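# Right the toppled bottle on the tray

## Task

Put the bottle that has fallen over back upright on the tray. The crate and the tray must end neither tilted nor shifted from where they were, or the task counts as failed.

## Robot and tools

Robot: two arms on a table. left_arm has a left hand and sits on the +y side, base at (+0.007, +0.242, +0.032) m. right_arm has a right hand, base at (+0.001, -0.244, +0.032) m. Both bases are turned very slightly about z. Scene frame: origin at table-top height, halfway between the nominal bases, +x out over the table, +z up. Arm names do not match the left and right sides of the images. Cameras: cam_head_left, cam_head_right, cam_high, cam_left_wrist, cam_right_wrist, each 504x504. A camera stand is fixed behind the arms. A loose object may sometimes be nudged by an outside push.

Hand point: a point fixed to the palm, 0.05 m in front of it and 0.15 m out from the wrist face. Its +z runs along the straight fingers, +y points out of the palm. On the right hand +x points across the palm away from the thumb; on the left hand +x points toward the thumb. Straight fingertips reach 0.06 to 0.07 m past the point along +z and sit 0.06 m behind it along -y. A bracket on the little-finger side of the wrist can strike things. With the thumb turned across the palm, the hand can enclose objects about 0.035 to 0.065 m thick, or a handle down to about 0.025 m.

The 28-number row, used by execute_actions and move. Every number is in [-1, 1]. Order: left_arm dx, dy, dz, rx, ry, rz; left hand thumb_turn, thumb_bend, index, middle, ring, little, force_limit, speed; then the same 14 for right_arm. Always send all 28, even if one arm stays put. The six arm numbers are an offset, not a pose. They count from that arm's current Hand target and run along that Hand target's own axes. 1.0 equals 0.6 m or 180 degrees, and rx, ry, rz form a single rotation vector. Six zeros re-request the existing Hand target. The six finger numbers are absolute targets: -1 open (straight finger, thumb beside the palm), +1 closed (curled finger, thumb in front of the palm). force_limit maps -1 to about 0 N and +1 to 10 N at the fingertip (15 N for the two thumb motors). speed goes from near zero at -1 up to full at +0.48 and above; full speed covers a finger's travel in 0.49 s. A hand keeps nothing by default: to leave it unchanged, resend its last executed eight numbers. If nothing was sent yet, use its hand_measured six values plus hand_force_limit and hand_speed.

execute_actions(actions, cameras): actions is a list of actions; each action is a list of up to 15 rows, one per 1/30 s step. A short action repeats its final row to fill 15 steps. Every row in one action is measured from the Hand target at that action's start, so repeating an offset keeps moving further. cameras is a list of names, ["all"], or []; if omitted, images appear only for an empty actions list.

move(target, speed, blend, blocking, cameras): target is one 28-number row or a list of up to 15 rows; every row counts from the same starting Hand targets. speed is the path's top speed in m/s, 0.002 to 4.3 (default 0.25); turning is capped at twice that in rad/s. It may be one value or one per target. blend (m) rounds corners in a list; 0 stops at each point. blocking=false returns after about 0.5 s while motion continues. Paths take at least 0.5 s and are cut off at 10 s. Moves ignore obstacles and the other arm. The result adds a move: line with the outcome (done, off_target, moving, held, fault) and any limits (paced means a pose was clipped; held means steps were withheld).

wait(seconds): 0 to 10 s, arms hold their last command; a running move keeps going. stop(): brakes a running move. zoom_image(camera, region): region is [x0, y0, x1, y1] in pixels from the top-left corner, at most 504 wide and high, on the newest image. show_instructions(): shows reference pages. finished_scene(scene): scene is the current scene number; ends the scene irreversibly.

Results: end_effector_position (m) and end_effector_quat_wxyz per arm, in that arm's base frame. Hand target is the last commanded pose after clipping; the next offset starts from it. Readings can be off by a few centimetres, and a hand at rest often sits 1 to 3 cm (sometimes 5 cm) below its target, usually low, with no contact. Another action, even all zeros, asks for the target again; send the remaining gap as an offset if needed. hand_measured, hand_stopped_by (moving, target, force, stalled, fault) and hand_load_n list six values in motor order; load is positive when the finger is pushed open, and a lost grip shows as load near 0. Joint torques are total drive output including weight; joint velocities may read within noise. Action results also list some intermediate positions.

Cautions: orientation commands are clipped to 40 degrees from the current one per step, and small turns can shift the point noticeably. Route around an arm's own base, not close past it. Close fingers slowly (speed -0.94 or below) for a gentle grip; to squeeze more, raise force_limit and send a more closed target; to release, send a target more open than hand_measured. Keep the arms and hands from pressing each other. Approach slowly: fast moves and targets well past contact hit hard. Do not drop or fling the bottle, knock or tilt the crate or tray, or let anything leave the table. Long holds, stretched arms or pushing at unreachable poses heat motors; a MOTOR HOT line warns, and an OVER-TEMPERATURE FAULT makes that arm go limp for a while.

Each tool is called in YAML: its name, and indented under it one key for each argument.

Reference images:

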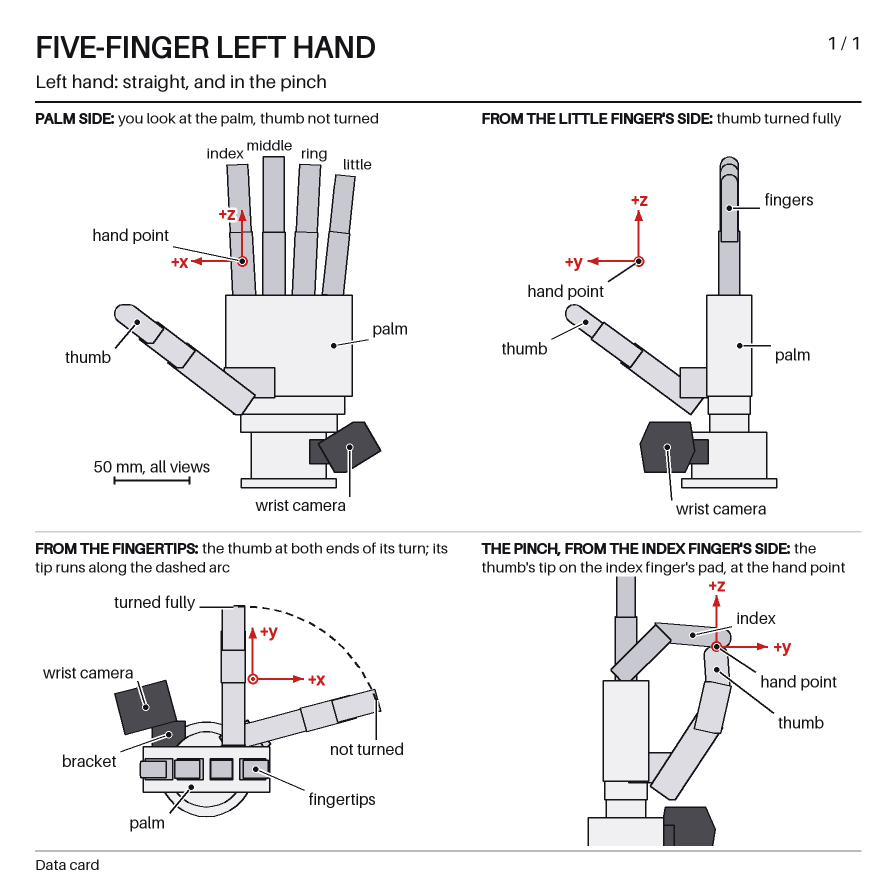

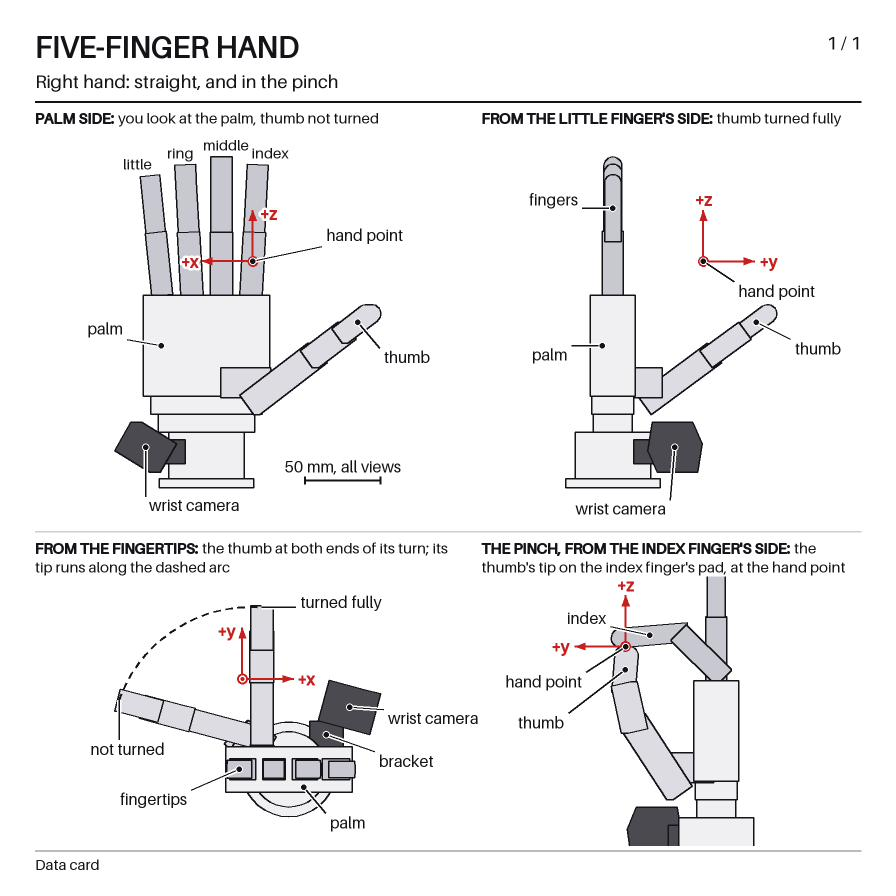

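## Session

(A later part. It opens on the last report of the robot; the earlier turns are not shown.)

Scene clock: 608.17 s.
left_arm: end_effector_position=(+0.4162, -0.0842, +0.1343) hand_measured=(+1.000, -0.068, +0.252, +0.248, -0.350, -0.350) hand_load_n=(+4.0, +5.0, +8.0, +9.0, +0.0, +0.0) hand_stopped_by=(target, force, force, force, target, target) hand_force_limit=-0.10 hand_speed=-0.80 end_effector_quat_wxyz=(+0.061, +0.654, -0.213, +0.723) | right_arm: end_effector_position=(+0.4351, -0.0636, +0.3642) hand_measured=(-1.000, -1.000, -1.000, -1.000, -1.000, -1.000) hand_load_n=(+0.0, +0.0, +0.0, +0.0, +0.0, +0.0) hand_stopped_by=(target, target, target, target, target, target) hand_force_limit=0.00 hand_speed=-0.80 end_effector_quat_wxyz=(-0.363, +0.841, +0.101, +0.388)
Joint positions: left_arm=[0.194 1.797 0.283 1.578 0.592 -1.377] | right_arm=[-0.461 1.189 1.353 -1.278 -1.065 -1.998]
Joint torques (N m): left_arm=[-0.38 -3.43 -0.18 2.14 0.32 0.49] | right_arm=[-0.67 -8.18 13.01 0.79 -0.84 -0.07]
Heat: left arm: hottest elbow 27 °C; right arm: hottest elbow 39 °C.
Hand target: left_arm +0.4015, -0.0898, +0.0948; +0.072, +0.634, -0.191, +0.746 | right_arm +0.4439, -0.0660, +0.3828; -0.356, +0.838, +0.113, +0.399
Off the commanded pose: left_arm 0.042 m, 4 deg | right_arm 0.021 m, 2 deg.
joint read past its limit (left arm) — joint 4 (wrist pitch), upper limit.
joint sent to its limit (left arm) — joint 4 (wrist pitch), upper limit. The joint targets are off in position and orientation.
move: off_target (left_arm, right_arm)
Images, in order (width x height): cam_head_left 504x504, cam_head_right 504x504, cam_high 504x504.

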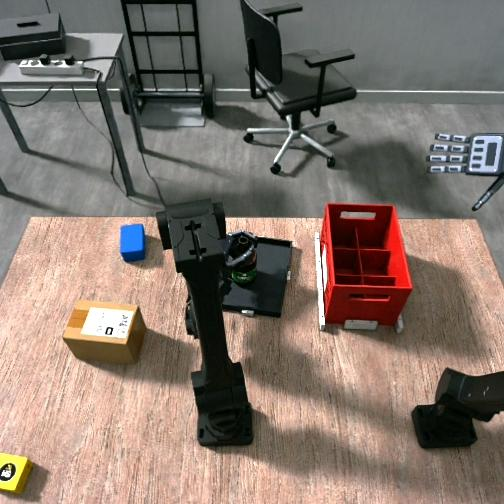

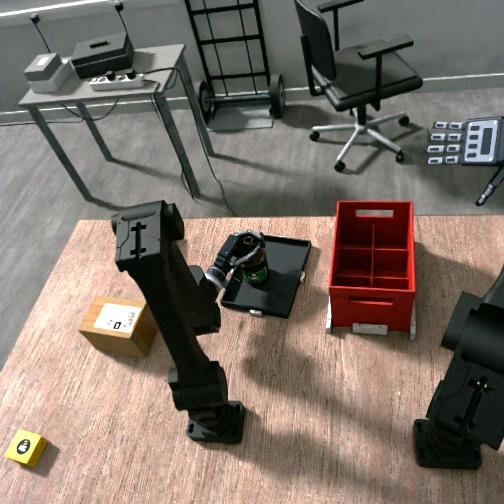

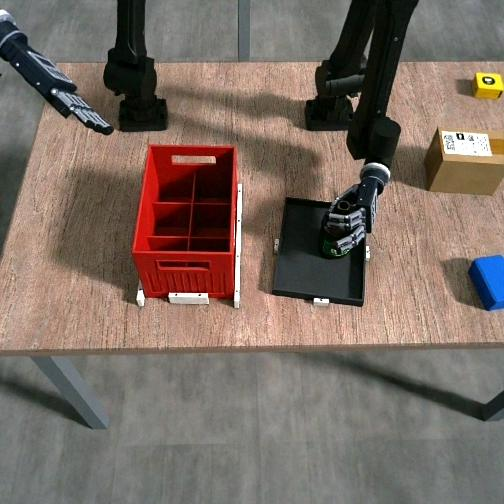

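move:
  target:
    - [0.0243,-0.0048,0.0031,0,0,0,1,0.05,1,1,-0.35,-0.35,-0.1,-0.8,0,0,0,0,0,0,-1,-1,-1,-1,-1,-1,0,-0.8]
    - [0.0243,-0.0048,0.0031,0,0,0,1,-1,-0.6,-0.6,-0.6,-0.6,-0.1,-0.7,0,0,0,0,0,0,-1,-1,-1,-1,-1,-1,0,-0.8]
  speed: 0.03
  cameras: ["cam_head_left","cam_head_right","cam_high"]

zoom_image:
  camera: "cam_head_right"
  region: [200, 180, 320, 300]

zoom_image:
  camera: "cam_high"
  region: [300, 200, 380, 280]

zoom_image:
  camera: "cam_head_left"
  region: [190, 190, 310, 310]

Scene clock: 630.00 s.
left_arm: end_effector_position=(+0.4083, -0.0851, +0.1224) hand_measured=(+1.000, -1.000, -0.600, -0.600, -0.600, -0.600) hand_load_n=(+0.0, +0.0, +0.0, +0.0, +0.0, +0.0) hand_stopped_by=(target, target, target, target, target, target) hand_force_limit=-0.10 hand_speed=-0.70 end_effector_quat_wxyz=(+0.059, +0.665, -0.215, +0.712) | right_arm: end_effector_position=(+0.4351, -0.0636, +0.3642) hand_measured=(-1.000, -1.000, -1.000, -1.000, -1.000, -1.000) hand_load_n=(+0.0, +0.0, +0.0, +0.0, +0.0, +0.0) hand_stopped_by=(target, target, target, target, target, target) hand_force_limit=0.00 hand_speed=-0.80 end_effector_quat_wxyz=(-0.363, +0.841, +0.101, +0.388)
Joint positions: left_arm=[0.196 1.812 0.26 1.578 0.591 -1.356] | right_arm=[-0.461 1.189 1.353 -1.278 -1.065 -1.998]
Joint torques (N m): left_arm=[-0.73 -6.89 1.17 2.14 0.27 0.05] | right_arm=[-0.85 -8.06 12.97 0.79 -0.83 -0.08]
Heat: left arm: hottest elbow 27 °C; right arm: hottest elbow 39 °C.
Hand target: left_arm +0.4015, -0.0899, +0.1097; +0.072, +0.634, -0.192, +0.745 | right_arm +0.4439, -0.0660, +0.3828; -0.356, +0.838, +0.113, +0.399
Off the commanded pose: left_arm 0.015 m, 6 deg | right_arm 0.021 m, 2 deg.
joint read past its limit (left arm) — joint 4 (wrist pitch), upper limit.
joint sent to its limit (left arm) — joint 4 (wrist pitch), upper limit. The joint targets are off in orientation, not in position.
move: off_target (left_arm, right_arm); target 2's new numbers were sent with left_arm's hand 0.029 m and 4 deg from that target
Images, in order (width x height): cam_head_left 504x504, cam_head_right 504x504, cam_high 504x504.

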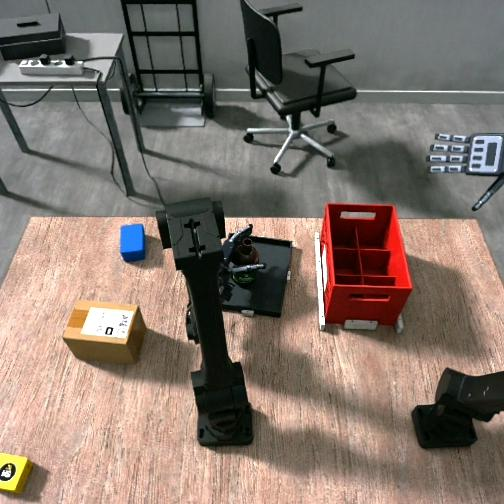

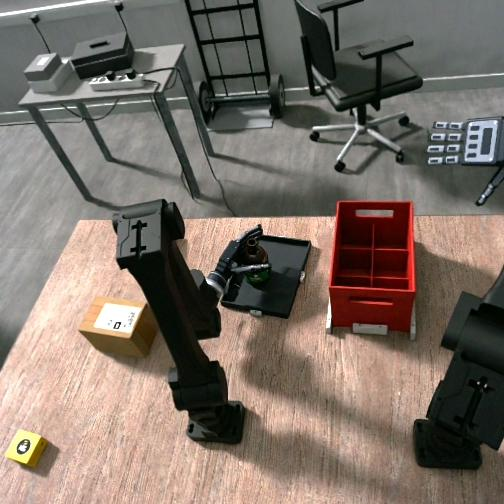

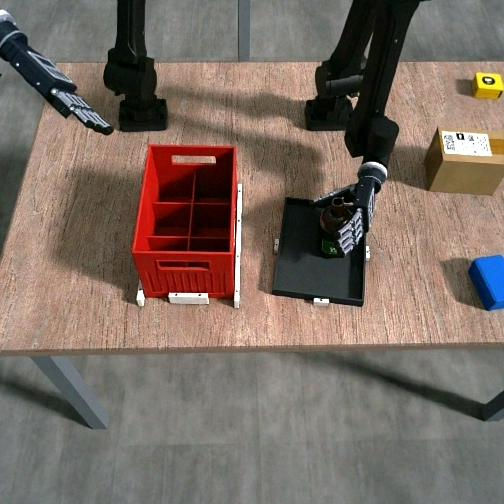

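Scaled by 4.200 from the camera's 504x504 image, which has a finer 720x720 frame.

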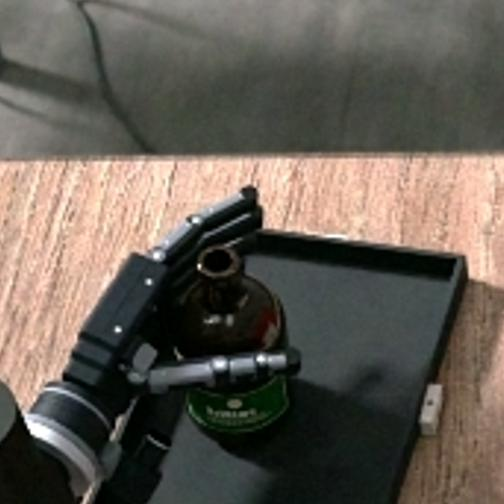

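Scaled by 6.300 from the camera's 504x504 image, which has a finer 720x720 frame.

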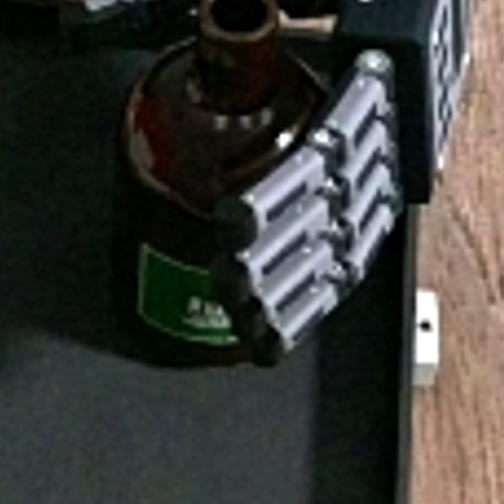

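Scaled by 4.200 from the camera's 504x504 image, which has a finer 720x720 frame.

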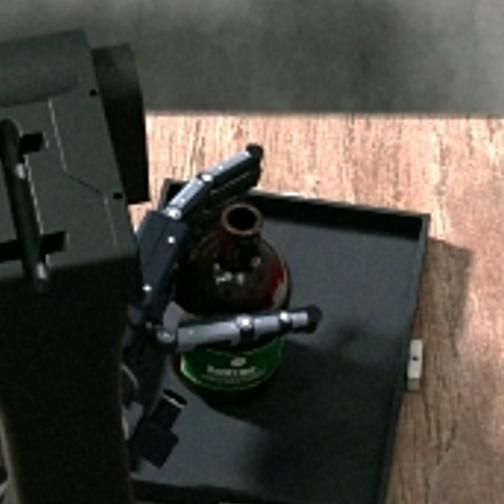

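move:
  target:
    - [0,-0.02,-0.01,-0.0083,-0.0307,0.0101,1,-1,-1,-1,-1,-1,-0.1,-0.6,0,0,0,0,0,0,-1,-1,-1,-1,-1,-1,0,-0.8]
    - [0,-0.025,-0.2,-0.0083,-0.0307,0.0101,1,-1,-1,-1,-1,-1,-0.1,-0.6,0,0,0,0,0,0,-1,-1,-1,-1,-1,-1,0,-0.8]
  speed: 0.06
  blend: 0.005
  cameras: ["cam_head_left","cam_head_right","cam_high"]

zoom_image:
  camera: "cam_head_right"
  region: [200, 180, 320, 300]

zoom_image:
  camera: "cam_high"
  region: [260, 180, 390, 310]

Scene clock: 652.53 s.
left_arm: end_effector_position=(+0.2989, -0.0317, +0.0995) hand_measured=(+1.000, -1.000, -1.000, -1.000, -1.000, -1.000) hand_load_n=(-0.5, +0.0, +0.0, +0.0, +0.5, +0.0) hand_stopped_by=(target, target, target, target, target, target) hand_force_limit=-0.10 hand_speed=-0.60 end_effector_quat_wxyz=(+0.063, +0.692, -0.239, +0.678) | right_arm: end_effector_position=(+0.4351, -0.0636, +0.3642) hand_measured=(-1.000, -1.000, -1.000, -1.000, -1.000, -1.000) hand_load_n=(+0.0, +0.0, +0.0, +0.0, +0.0, +0.0) hand_stopped_by=(target, target, target, target, target, target) hand_force_limit=0.00 hand_speed=-0.80 end_effector_quat_wxyz=(-0.363, +0.841, +0.101, +0.388)
Joint positions: left_arm=[0.634 1.785 0.062 1.578 1.054 -1.205] | right_arm=[-0.461 1.189 1.353 -1.278 -1.065 -1.998]
Joint torques (N m): left_arm=[0.56 -6.12 0.01 1.88 0.19 0.08] | right_arm=[-1.03 -8.18 12.96 0.77 -0.84 -0.08]
Heat: left arm: hottest elbow 27 °C; right arm: hottest elbow 39 °C.
Hand target: left_arm +0.2966, -0.0309, +0.0981; +0.059, +0.665, -0.214, +0.713 | right_arm +0.4439, -0.0660, +0.3828; -0.356, +0.838, +0.113, +0.399
Off the commanded pose: left_arm 0.003 m, 6 deg | right_arm 0.021 m, 2 deg.
joint read past its limit (left arm) — joint 4 (wrist pitch), upper limit.
joint sent to its limit (left arm) — joint 4 (wrist pitch), upper limit. The joint targets are off in orientation, not in position.
move: off_target (left_arm, right_arm)
Images, in order (width x height): cam_head_left 504x504, cam_head_right 504x504, cam_high 504x504.

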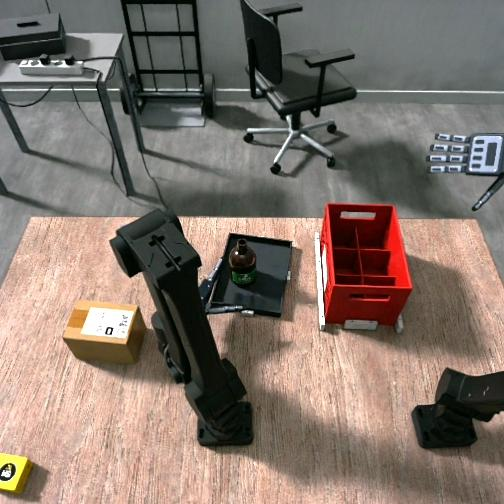

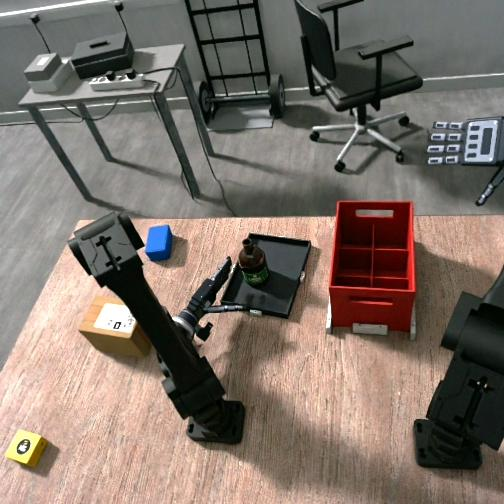

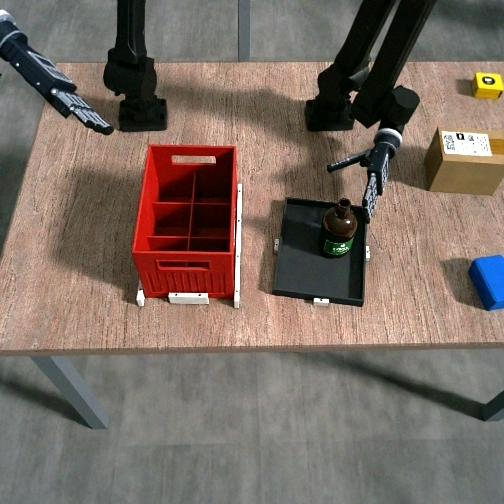

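Scaled by 4.200 from the camera's 504x504 image, which has a finer 720x720 frame.

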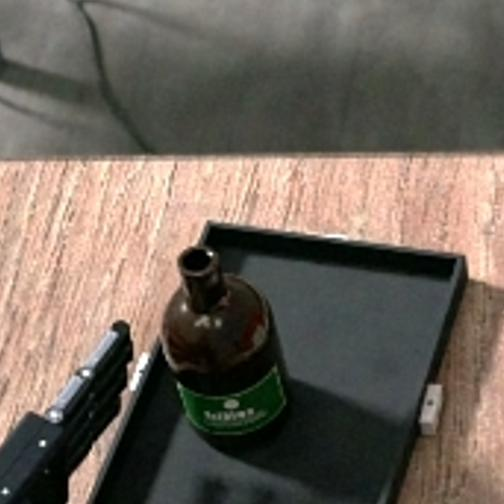

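Scaled by 3.877 from the camera's 504x504 image, which has a finer 720x720 frame.

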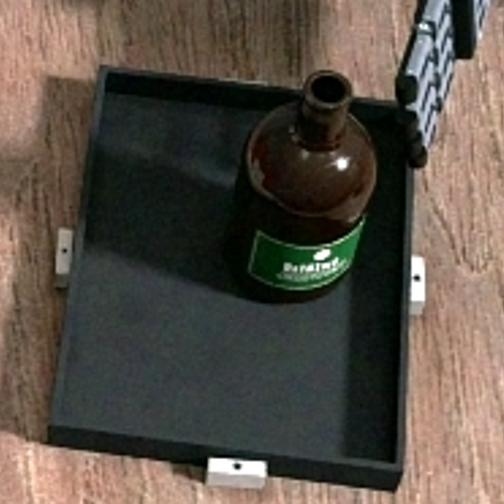

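move:
  target:
    - [0.2365,-0.1683,-0.0757,0,0,0,-1,-1,-1,-1,-1,-1,-0.1,0.2,0,0,0,0,0,0,-1,-1,-1,-1,-1,-1,0,-0.8]
    - [0.2142,-0.1898,0.0692,0.0065,-0.5118,-0.1195,-1,-1,-1,-1,-1,-1,-0.1,0.2,0,0,0,0,0,0,-1,-1,-1,-1,-1,-1,0,-0.8]
  speed: [0.15,0.25]
  blend: 0.03
  cameras: ["cam_high","cam_head_left"]

zoom_image:
  camera: "cam_high"
  region: [260, 180, 390, 310]

Scene clock: 688.97 s.
left_arm: end_effector_position=(+0.3488, +0.0288, +0.2314) hand_measured=(-1.000, -1.000, -1.000, -1.000, -1.000, -1.000) hand_load_n=(+0.0, +0.0, +0.0, +0.0, +0.0, +0.0) hand_stopped_by=(target, target, target, target, target, target) hand_force_limit=-0.10 hand_speed=0.20 end_effector_quat_wxyz=(+0.008, +0.997, -0.069, -0.018) | right_arm: end_effector_position=(+0.4351, -0.0636, +0.3642) hand_measured=(-1.000, -1.000, -1.000, -1.000, -1.000, -1.000) hand_load_n=(+0.0, +0.0, +0.0, +0.0, +0.0, +0.0) hand_stopped_by=(target, target, target, target, target, target) hand_force_limit=0.00 hand_speed=-0.80 end_effector_quat_wxyz=(-0.363, +0.841, +0.101, +0.388)
Joint positions: left_arm=[0.279 1.253 1.221 -1.577 0.002 -1.153] | right_arm=[-0.461 1.189 1.353 -1.278 -1.065 -1.998]
Joint torques (N m): left_arm=[-1.2 -7.36 12.86 0.17 -0.11 -0.06] | right_arm=[-0.85 -8.12 13 0.79 -0.83 -0.07]
Heat: left arm: hottest elbow 28 °C; right arm: hottest elbow 39 °C.
Hand target: left_arm +0.3632, +0.0299, +0.2500; +0.000, +0.998, -0.070, -0.001 | right_arm +0.4439, -0.0660, +0.3828; -0.356, +0.838, +0.113, +0.399
Off the commanded pose: left_arm 0.024 m, 2 deg | right_arm 0.021 m, 2 deg.
move: off_target (left_arm, right_arm)
Images, in order (width x height): cam_head_left 504x504, cam_high 504x504.

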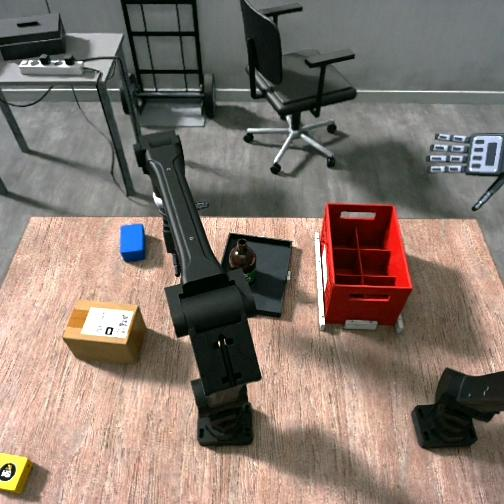

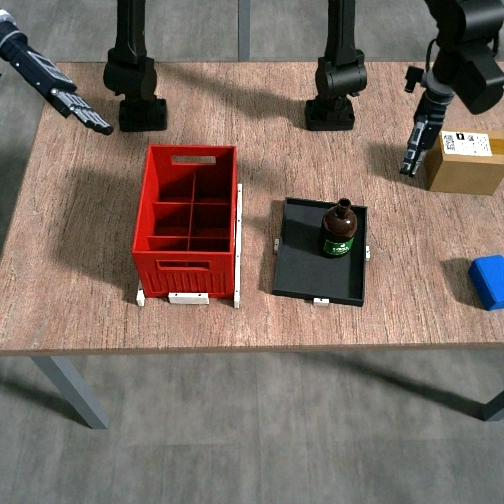

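Scaled by 3.877 from the camera's 504x504 image, which has a finer 720x720 frame.

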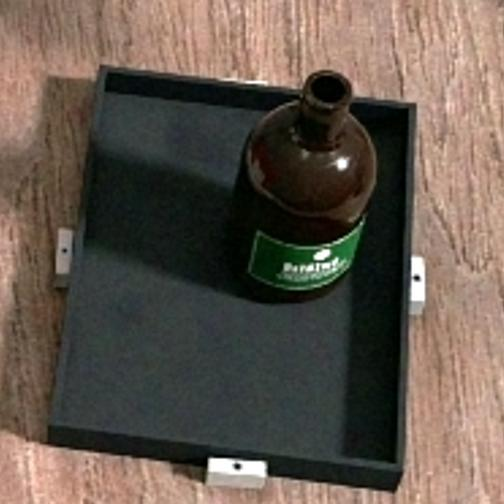

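move:
  target: [0.0454,0.0239,0.275,0,0,0,-1,-1,-1,-1,-1,-1,-0.1,0.2,0,0,0,0,0,0,-1,-1,-1,-1,-1,-1,0,-0.8]
  speed: 0.12
  cameras: ["cam_high","cam_head_right"]

zoom_image:
  camera: "cam_high"
  region: [260, 180, 390, 310]

Scene clock: 713.20 s.
left_arm: end_effector_position=(+0.3893, +0.0167, +0.0930) hand_measured=(-1.000, -1.000, -1.000, -1.000, -1.000, -1.000) hand_load_n=(+0.0, +0.0, +0.0, +0.0, +0.0, +0.0) hand_stopped_by=(target, target, target, target, target, target) hand_force_limit=-0.10 hand_speed=0.20 end_effector_quat_wxyz=(-0.001, +0.998, -0.068, +0.005) | right_arm: end_effector_position=(+0.4351, -0.0636, +0.3642) hand_measured=(-1.000, -1.000, -1.000, -1.000, -1.000, -1.000) hand_load_n=(+0.0, +0.0, +0.0, +0.0, +0.0, +0.0) hand_stopped_by=(target, target, target, target, target, target) hand_force_limit=0.00 hand_speed=-0.80 end_effector_quat_wxyz=(-0.363, +0.841, +0.101, +0.388)
Joint positions: left_arm=[0.218 1.398 0.983 -1.146 0.001 -1.217] | right_arm=[-0.461 1.189 1.353 -1.278 -1.065 -1.998]
Joint torques (N m): left_arm=[-1.32 -8.64 7.36 1.17 -0.11 -0.07] | right_arm=[-0.85 -8.06 13.03 0.8 -0.84 -0.08]
Heat: left arm: hottest elbow 31 °C; right arm: hottest elbow 39 °C.
Hand target: left_arm +0.3878, +0.0121, +0.0850; +0.000, +0.998, -0.070, -0.001 | right_arm +0.4439, -0.0660, +0.3828; -0.356, +0.838, +0.113, +0.399
Off the commanded pose: left_arm 0.010 m, 1 deg | right_arm 0.021 m, 2 deg.
move: off_target (right_arm)
Images, in order (width x height): cam_head_right 504x504, cam_high 504x504.

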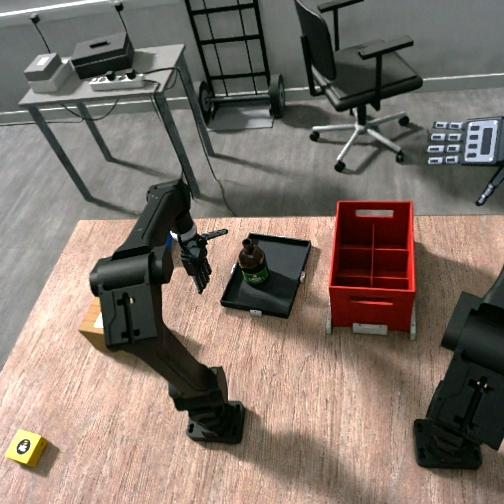

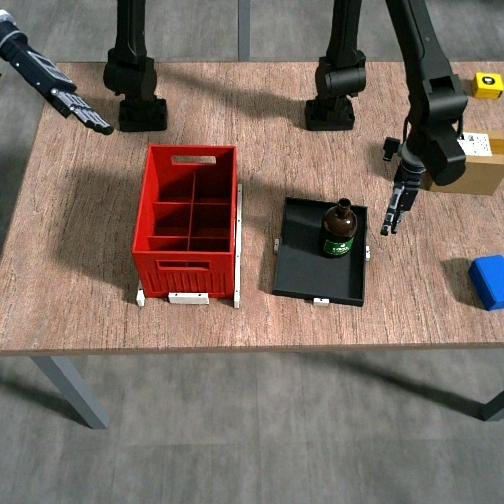

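Scaled by 3.877 from the camera's 504x504 image, which has a finer 720x720 frame.

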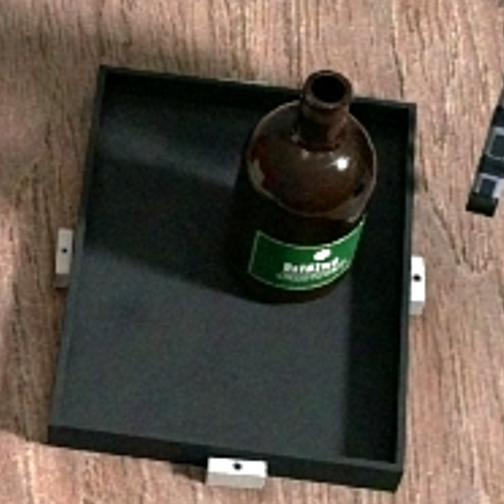

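zoom_image:
  camera: "cam_high"
  region: [350, 140, 450, 240]

zoom_image:
  camera: "cam_head_right"
  region: [160, 200, 280, 320]

Scaled by 5.040 from the camera's 504x504 image, which has a finer 720x720 frame.

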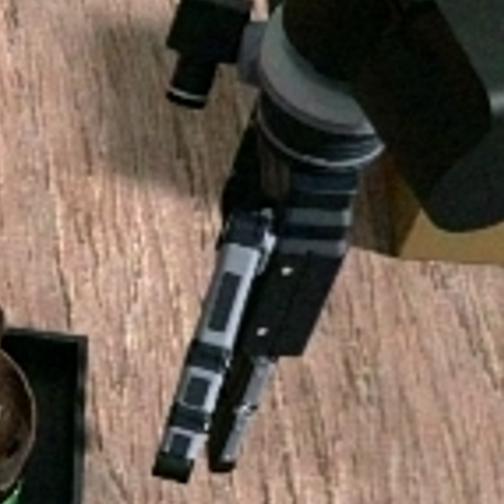

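Scaled by 4.200 from the camera's 504x504 image, which has a finer 720x720 frame.

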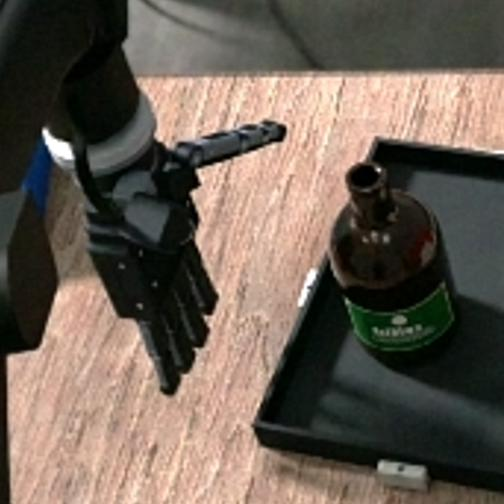

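move:
  target:
    - [-0.0198,0.0028,0.065,0,0,0,-1,-1,-1,-1,-1,-1,-0.1,0.2,0,0,0,0,0,0,-1,-1,-1,-1,-1,-1,0,-0.8]
    - [-0.0131,0.0507,0.065,0,0,0,-1,-1,-1,-1,-1,-1,-0.1,0.2,0,0,0,0,0,0,-1,-1,-1,-1,-1,-1,0,-0.8]
  speed: [0.08,0.05]
  cameras: ["cam_high","cam_head_right"]

zoom_image:
  camera: "cam_high"
  region: [260, 180, 390, 310]

zoom_image:
  camera: "cam_head_right"
  region: [160, 200, 280, 320]

Scene clock: 751.23 s.
left_arm: end_effector_position=(+0.3845, -0.0079, +0.0569) hand_measured=(-1.000, -1.000, -1.000, -1.000, -1.000, -1.000) hand_load_n=(+0.0, +0.0, +0.0, +0.0, +0.0, +0.0) hand_stopped_by=(target, target, target, target, target, target) hand_force_limit=-0.10 hand_speed=0.20 end_effector_quat_wxyz=(-0.007, +0.998, -0.066, +0.009) | right_arm: end_effector_position=(+0.4351, -0.0636, +0.3642) hand_measured=(-1.000, -1.000, -1.000, -1.000, -1.000, -1.000) hand_load_n=(+0.0, +0.0, +0.0, +0.0, +0.0, +0.0) hand_stopped_by=(target, target, target, target, target, target) hand_force_limit=0.00 hand_speed=-0.80 end_effector_quat_wxyz=(-0.363, +0.841, +0.101, +0.388)
Joint positions: left_arm=[0.149 1.413 0.893 -1.031 -0.01 -1.289] | right_arm=[-0.461 1.189 1.353 -1.278 -1.065 -1.998]
Joint torques (N m): left_arm=[-1.73 -8.82 5.9 1.21 0.27 -0.08] | right_arm=[-0.79 -8.18 13.01 0.79 -0.84 -0.08]
Heat: left arm: hottest elbow 32 °C; right arm: hottest elbow 39 °C.
Hand target: left_arm +0.3757, -0.0170, +0.0459; -0.001, +0.998, -0.070, -0.001 | right_arm +0.4439, -0.0660, +0.3828; -0.356, +0.838, +0.113, +0.399
Off the commanded pose: left_arm 0.017 m, 1 deg | right_arm 0.021 m, 2 deg.
move: off_target (left_arm, right_arm)
Images, in order (width x height): cam_head_right 504x504, cam_high 504x504.

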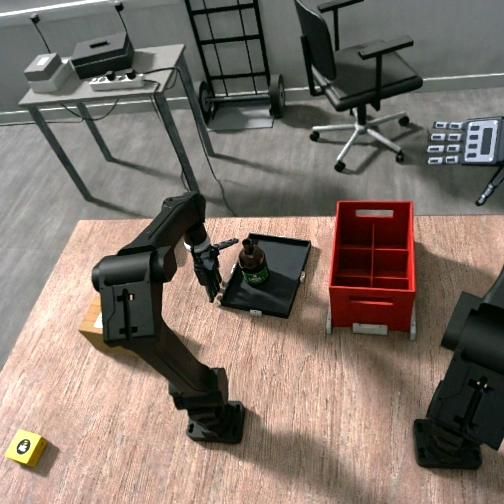

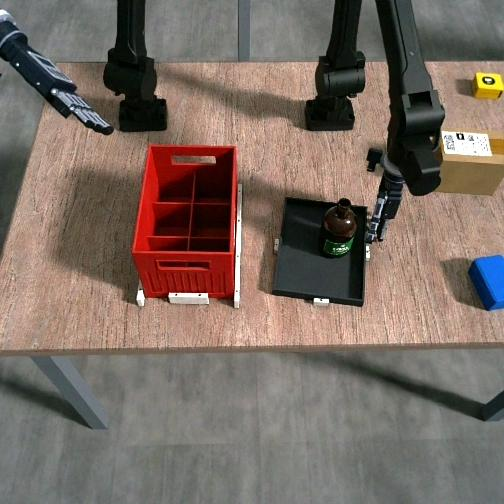

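Scaled by 3.877 from the camera's 504x504 image, which has a finer 720x720 frame.

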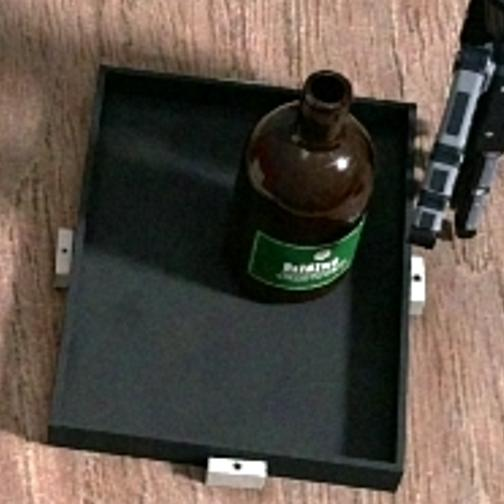

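Scaled by 4.200 from the camera's 504x504 image, which has a finer 720x720 frame.

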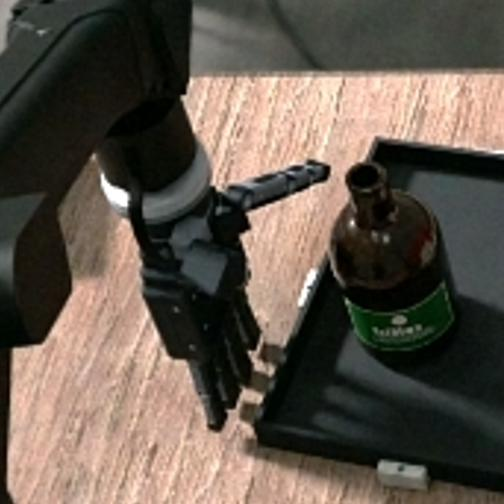

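move:
  target: [-0.0178,0.0412,0,0,0,0,-1,-1,-1,-1,-1,-1,-0.1,0.2,0,0,0,0,0,0,-1,-1,-1,-1,-1,-1,0,-0.8]
  speed: 0.03
  cameras: ["cam_high","cam_head_right"]

zoom_image:
  camera: "cam_high"
  region: [260, 180, 390, 310]

Scene clock: 765.23 s.
left_arm: end_effector_position=(+0.3728, -0.0294, +0.0564) hand_measured=(-1.000, -1.000, -1.000, -1.000, -1.000, -1.000) hand_load_n=(+0.0, +0.0, -0.5, +0.0, +0.0, +0.0) hand_stopped_by=(target, target, target, target, target, target) hand_force_limit=-0.10 hand_speed=0.20 end_effector_quat_wxyz=(-0.008, +0.998, -0.067, +0.012) | right_arm: end_effector_position=(+0.4351, -0.0636, +0.3642) hand_measured=(-1.000, -1.000, -1.000, -1.000, -1.000, -1.000) hand_load_n=(+0.0, +0.0, +0.0, +0.0, +0.0, +0.0) hand_stopped_by=(target, target, target, target, target, target) hand_force_limit=0.00 hand_speed=-0.80 end_effector_quat_wxyz=(-0.363, +0.841, +0.101, +0.388)
Joint positions: left_arm=[0.093 1.373 0.851 -1.024 -0.011 -1.345] | right_arm=[-0.461 1.189 1.353 -1.278 -1.065 -1.998]
Joint torques (N m): left_arm=[-1.9 -8.23 5.89 0.92 0.34 -0.12] | right_arm=[-0.97 -8.12 13.03 0.75 -0.84 -0.08]
Heat: left arm: hottest elbow 31 °C; right arm: hottest elbow 39 °C.
Hand target: left_arm +0.3617, -0.0399, +0.0460; +0.000, +0.998, -0.070, -0.001 | right_arm +0.4439, -0.0660, +0.3828; -0.356, +0.838, +0.113, +0.399
Off the commanded pose: left_arm 0.019 m, 2 deg | right_arm 0.021 m, 2 deg.
move: off_target (left_arm, right_arm)
Images, in order (width x height): cam_head_right 504x504, cam_high 504x504.

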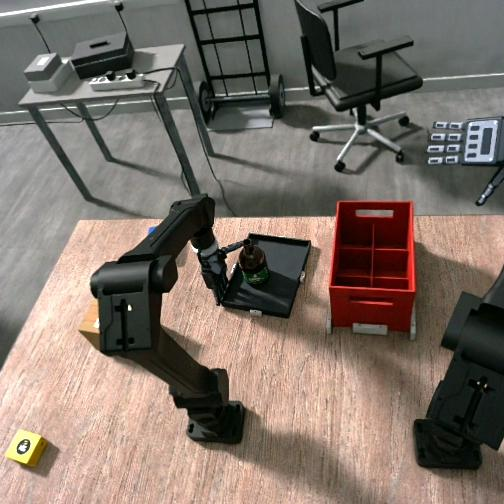

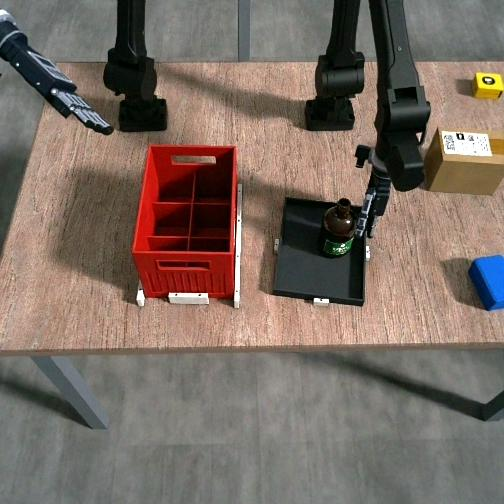

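Scaled by 3.877 from the camera's 504x504 image, which has a finer 720x720 frame.

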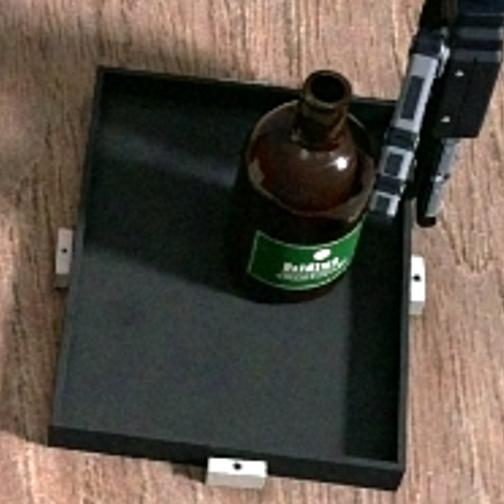

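zoom_image:
  camera: "cam_head_right"
  region: [190, 210, 290, 310]

zoom_image:
  camera: "cam_high"
  region: [310, 190, 380, 260]

Scaled by 5.040 from the camera's 504x504 image, which has a finer 720x720 frame.

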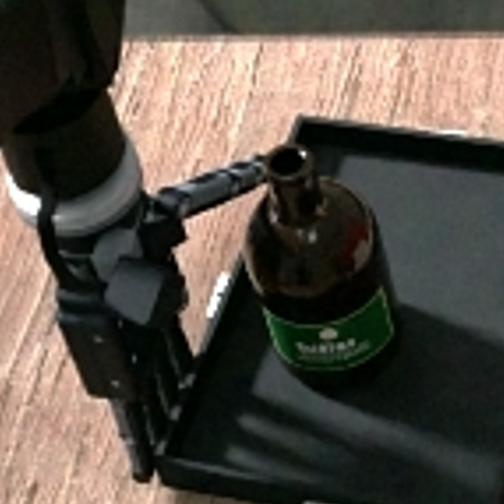

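Scaled by 7.200 from the camera's 504x504 image, which has a finer 720x720 frame.

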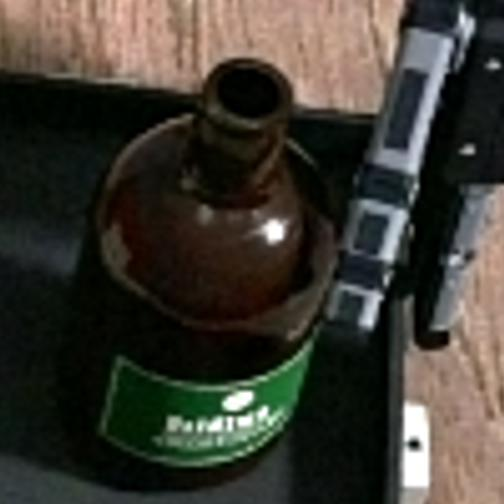

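move:
  target: [0,0,0,0,0,-0.0556,-1,-1,-1,-1,-1,-1,-0.1,0.2,0,0,0,0,0,0,-1,-1,-1,-1,-1,-1,0,-0.8]
  speed: 0.04
  cameras: ["cam_high","cam_head_right"]

zoom_image:
  camera: "cam_high"
  region: [260, 180, 390, 310]

zoom_image:
  camera: "cam_head_right"
  region: [190, 210, 290, 310]

Scene clock: 796.17 s.
left_arm: end_effector_position=(+0.3731, -0.0282, +0.0563) hand_measured=(-1.000, -1.000, -1.000, -1.000, -1.000, -1.000) hand_load_n=(+0.0, +0.0, +0.0, +0.0, +0.0, +0.5) hand_stopped_by=(target, target, target, target, target, target) hand_force_limit=-0.10 hand_speed=0.20 end_effector_quat_wxyz=(-0.008, +1.000, +0.021, +0.012) | right_arm: end_effector_position=(+0.4351, -0.0636, +0.3642) hand_measured=(-1.000, -1.000, -1.000, -1.000, -1.000, -1.000) hand_load_n=(+0.0, +0.0, +0.0, +0.0, +0.0, +0.0) hand_stopped_by=(target, target, target, target, target, target) hand_force_limit=0.00 hand_speed=-0.80 end_effector_quat_wxyz=(-0.363, +0.841, +0.101, +0.388)
Joint positions: left_arm=[0.084 1.345 0.823 -1.024 -0.014 -1.528] | right_arm=[-0.461 1.189 1.353 -1.278 -1.065 -1.998]
Joint torques (N m): left_arm=[-2.32 -7.82 5.87 0.87 0.44 -0.15] | right_arm=[-1.03 -8.23 13.03 0.79 -0.84 -0.07]
Heat: left arm: hottest elbow 30 °C; right arm: hottest elbow 40 °C.
Hand target: left_arm +0.3616, -0.0400, +0.0459; +0.000, +1.000, +0.017, -0.001 | right_arm +0.4439, -0.0660, +0.3828; -0.356, +0.838, +0.113, +0.399
Off the commanded pose: left_arm 0.019 m, 2 deg | right_arm 0.021 m, 2 deg.
move: off_target (left_arm, right_arm)
Images, in order (width x height): cam_head_right 504x504, cam_high 504x504.

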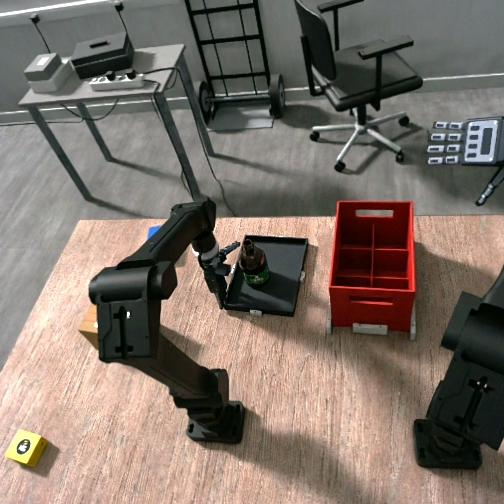

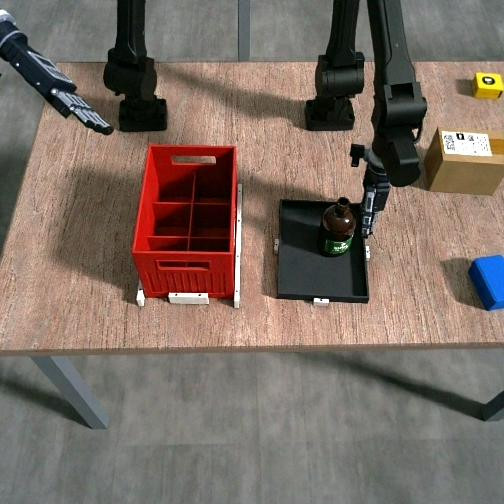

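Scaled by 3.877 from the camera's 504x504 image, which has a finer 720x720 frame.

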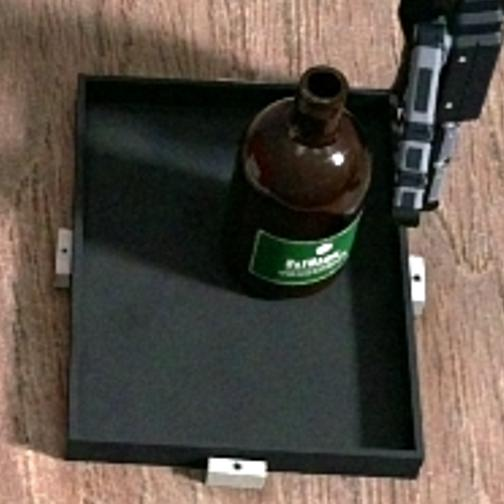

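Scaled by 5.040 from the camera's 504x504 image, which has a finer 720x720 frame.

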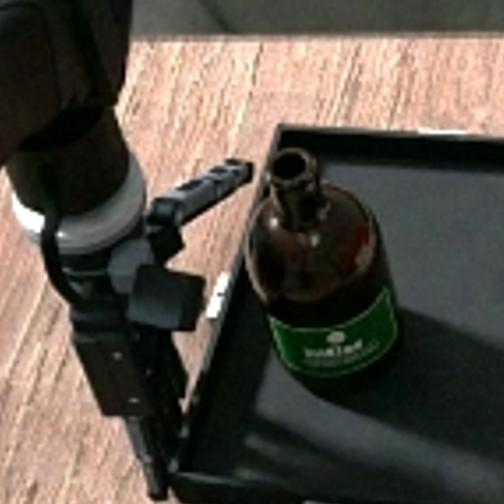

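move:
  target: [0,-0.0833,0,0,0,0,-1,-1,-1,-1,-1,-1,-0.1,0.2,0,0,0,0,0,0,-1,-1,-1,-1,-1,-1,0,-0.8]
  speed: 0.08
  cameras: ["cam_high"]

zoom_image:
  camera: "cam_high"
  region: [260, 180, 390, 310]

zoom_image:
  camera: "cam_high"
  region: [270, 185, 320, 235]

zoom_image:
  camera: "cam_high"
  region: [330, 185, 380, 235]

zoom_image:
  camera: "cam_high"
  region: [330, 270, 380, 320]

zoom_image:
  camera: "cam_high"
  region: [260, 270, 310, 320]

Scene clock: 815.97 s.
left_arm: end_effector_position=(+0.3677, +0.0044, +0.0574) hand_measured=(-1.000, -1.000, -1.000, -1.000, -1.000, -1.000) hand_load_n=(+0.0, +0.0, +0.0, -1.5, +0.0, +0.0) hand_stopped_by=(target, target, target, target, target, target) hand_force_limit=-0.10 hand_speed=0.20 end_effector_quat_wxyz=(+0.002, +1.000, +0.014, +0.013) | right_arm: end_effector_position=(+0.4351, -0.0636, +0.3642) hand_measured=(-1.000, -1.000, -1.000, -1.000, -1.000, -1.000) hand_load_n=(+0.0, +0.0, +0.0, +0.0, +0.0, +0.0) hand_stopped_by=(target, target, target, target, target, target) hand_force_limit=0.00 hand_speed=-0.80 end_effector_quat_wxyz=(-0.363, +0.841, +0.101, +0.388)
Joint positions: left_arm=[0.193 1.345 0.823 -1.024 0.008 -1.405] | right_arm=[-0.461 1.189 1.353 -1.278 -1.065 -1.998]
Joint torques (N m): left_arm=[1.08 -6.89 6.72 0.9 -0.33 0.09] | right_arm=[-0.85 -8.18 12.98 0.79 -0.84 -0.08]
Heat: left arm: hottest elbow 29 °C; right arm: hottest elbow 40 °C.
Hand target: left_arm +0.3598, +0.0100, +0.0459; -0.001, +1.000, +0.017, -0.001 | right_arm +0.4439, -0.0660, +0.3828; -0.356, +0.838, +0.113, +0.399
Off the commanded pose: left_arm 0.015 m, 2 deg | right_arm 0.021 m, 2 deg.
move: off_target (left_arm, right_arm)
Images, in order (width x height): cam_high 504x504.

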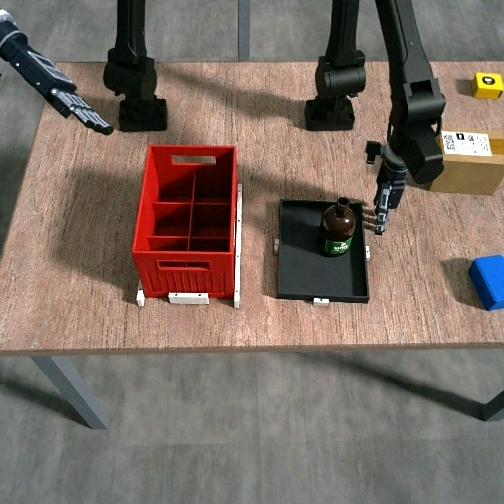

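Scaled by 3.877 from the camera's 504x504 image, which has a finer 720x720 frame.

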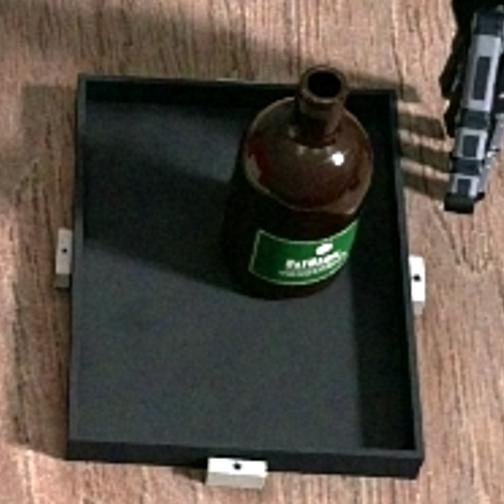

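Scaled by 10.080 from the camera's 504x504 image, which has a finer 720x720 frame.

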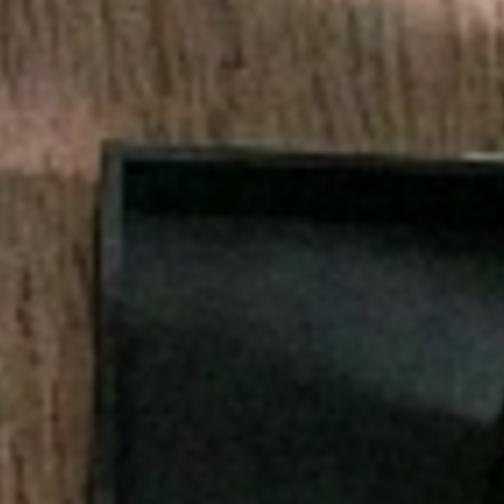

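Scaled by 10.080 from the camera's 504x504 image, which has a finer 720x720 frame.

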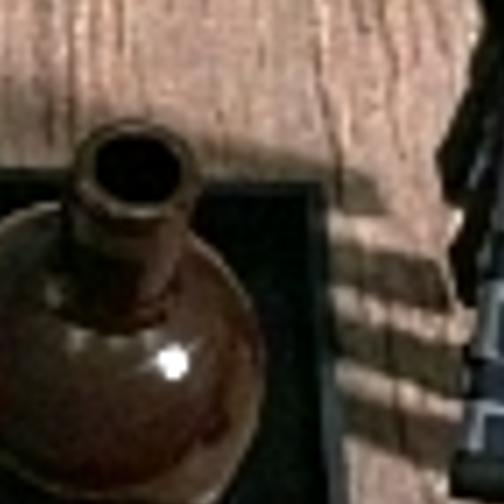

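Scaled by 10.080 from the camera's 504x504 image, which has a finer 720x720 frame.

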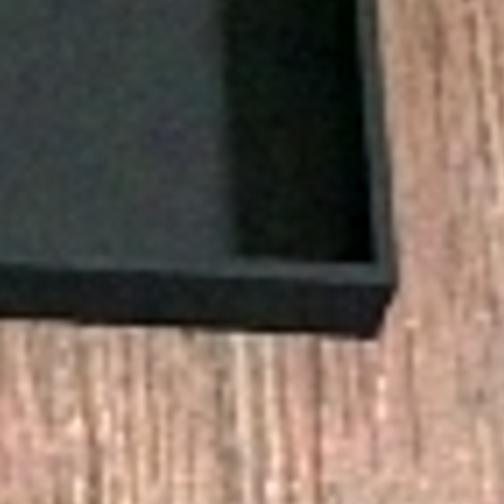

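Scaled by 10.080 from the camera's 504x504 image, which has a finer 720x720 frame.

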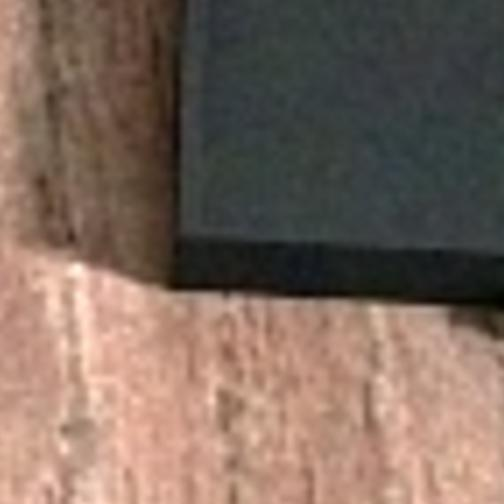

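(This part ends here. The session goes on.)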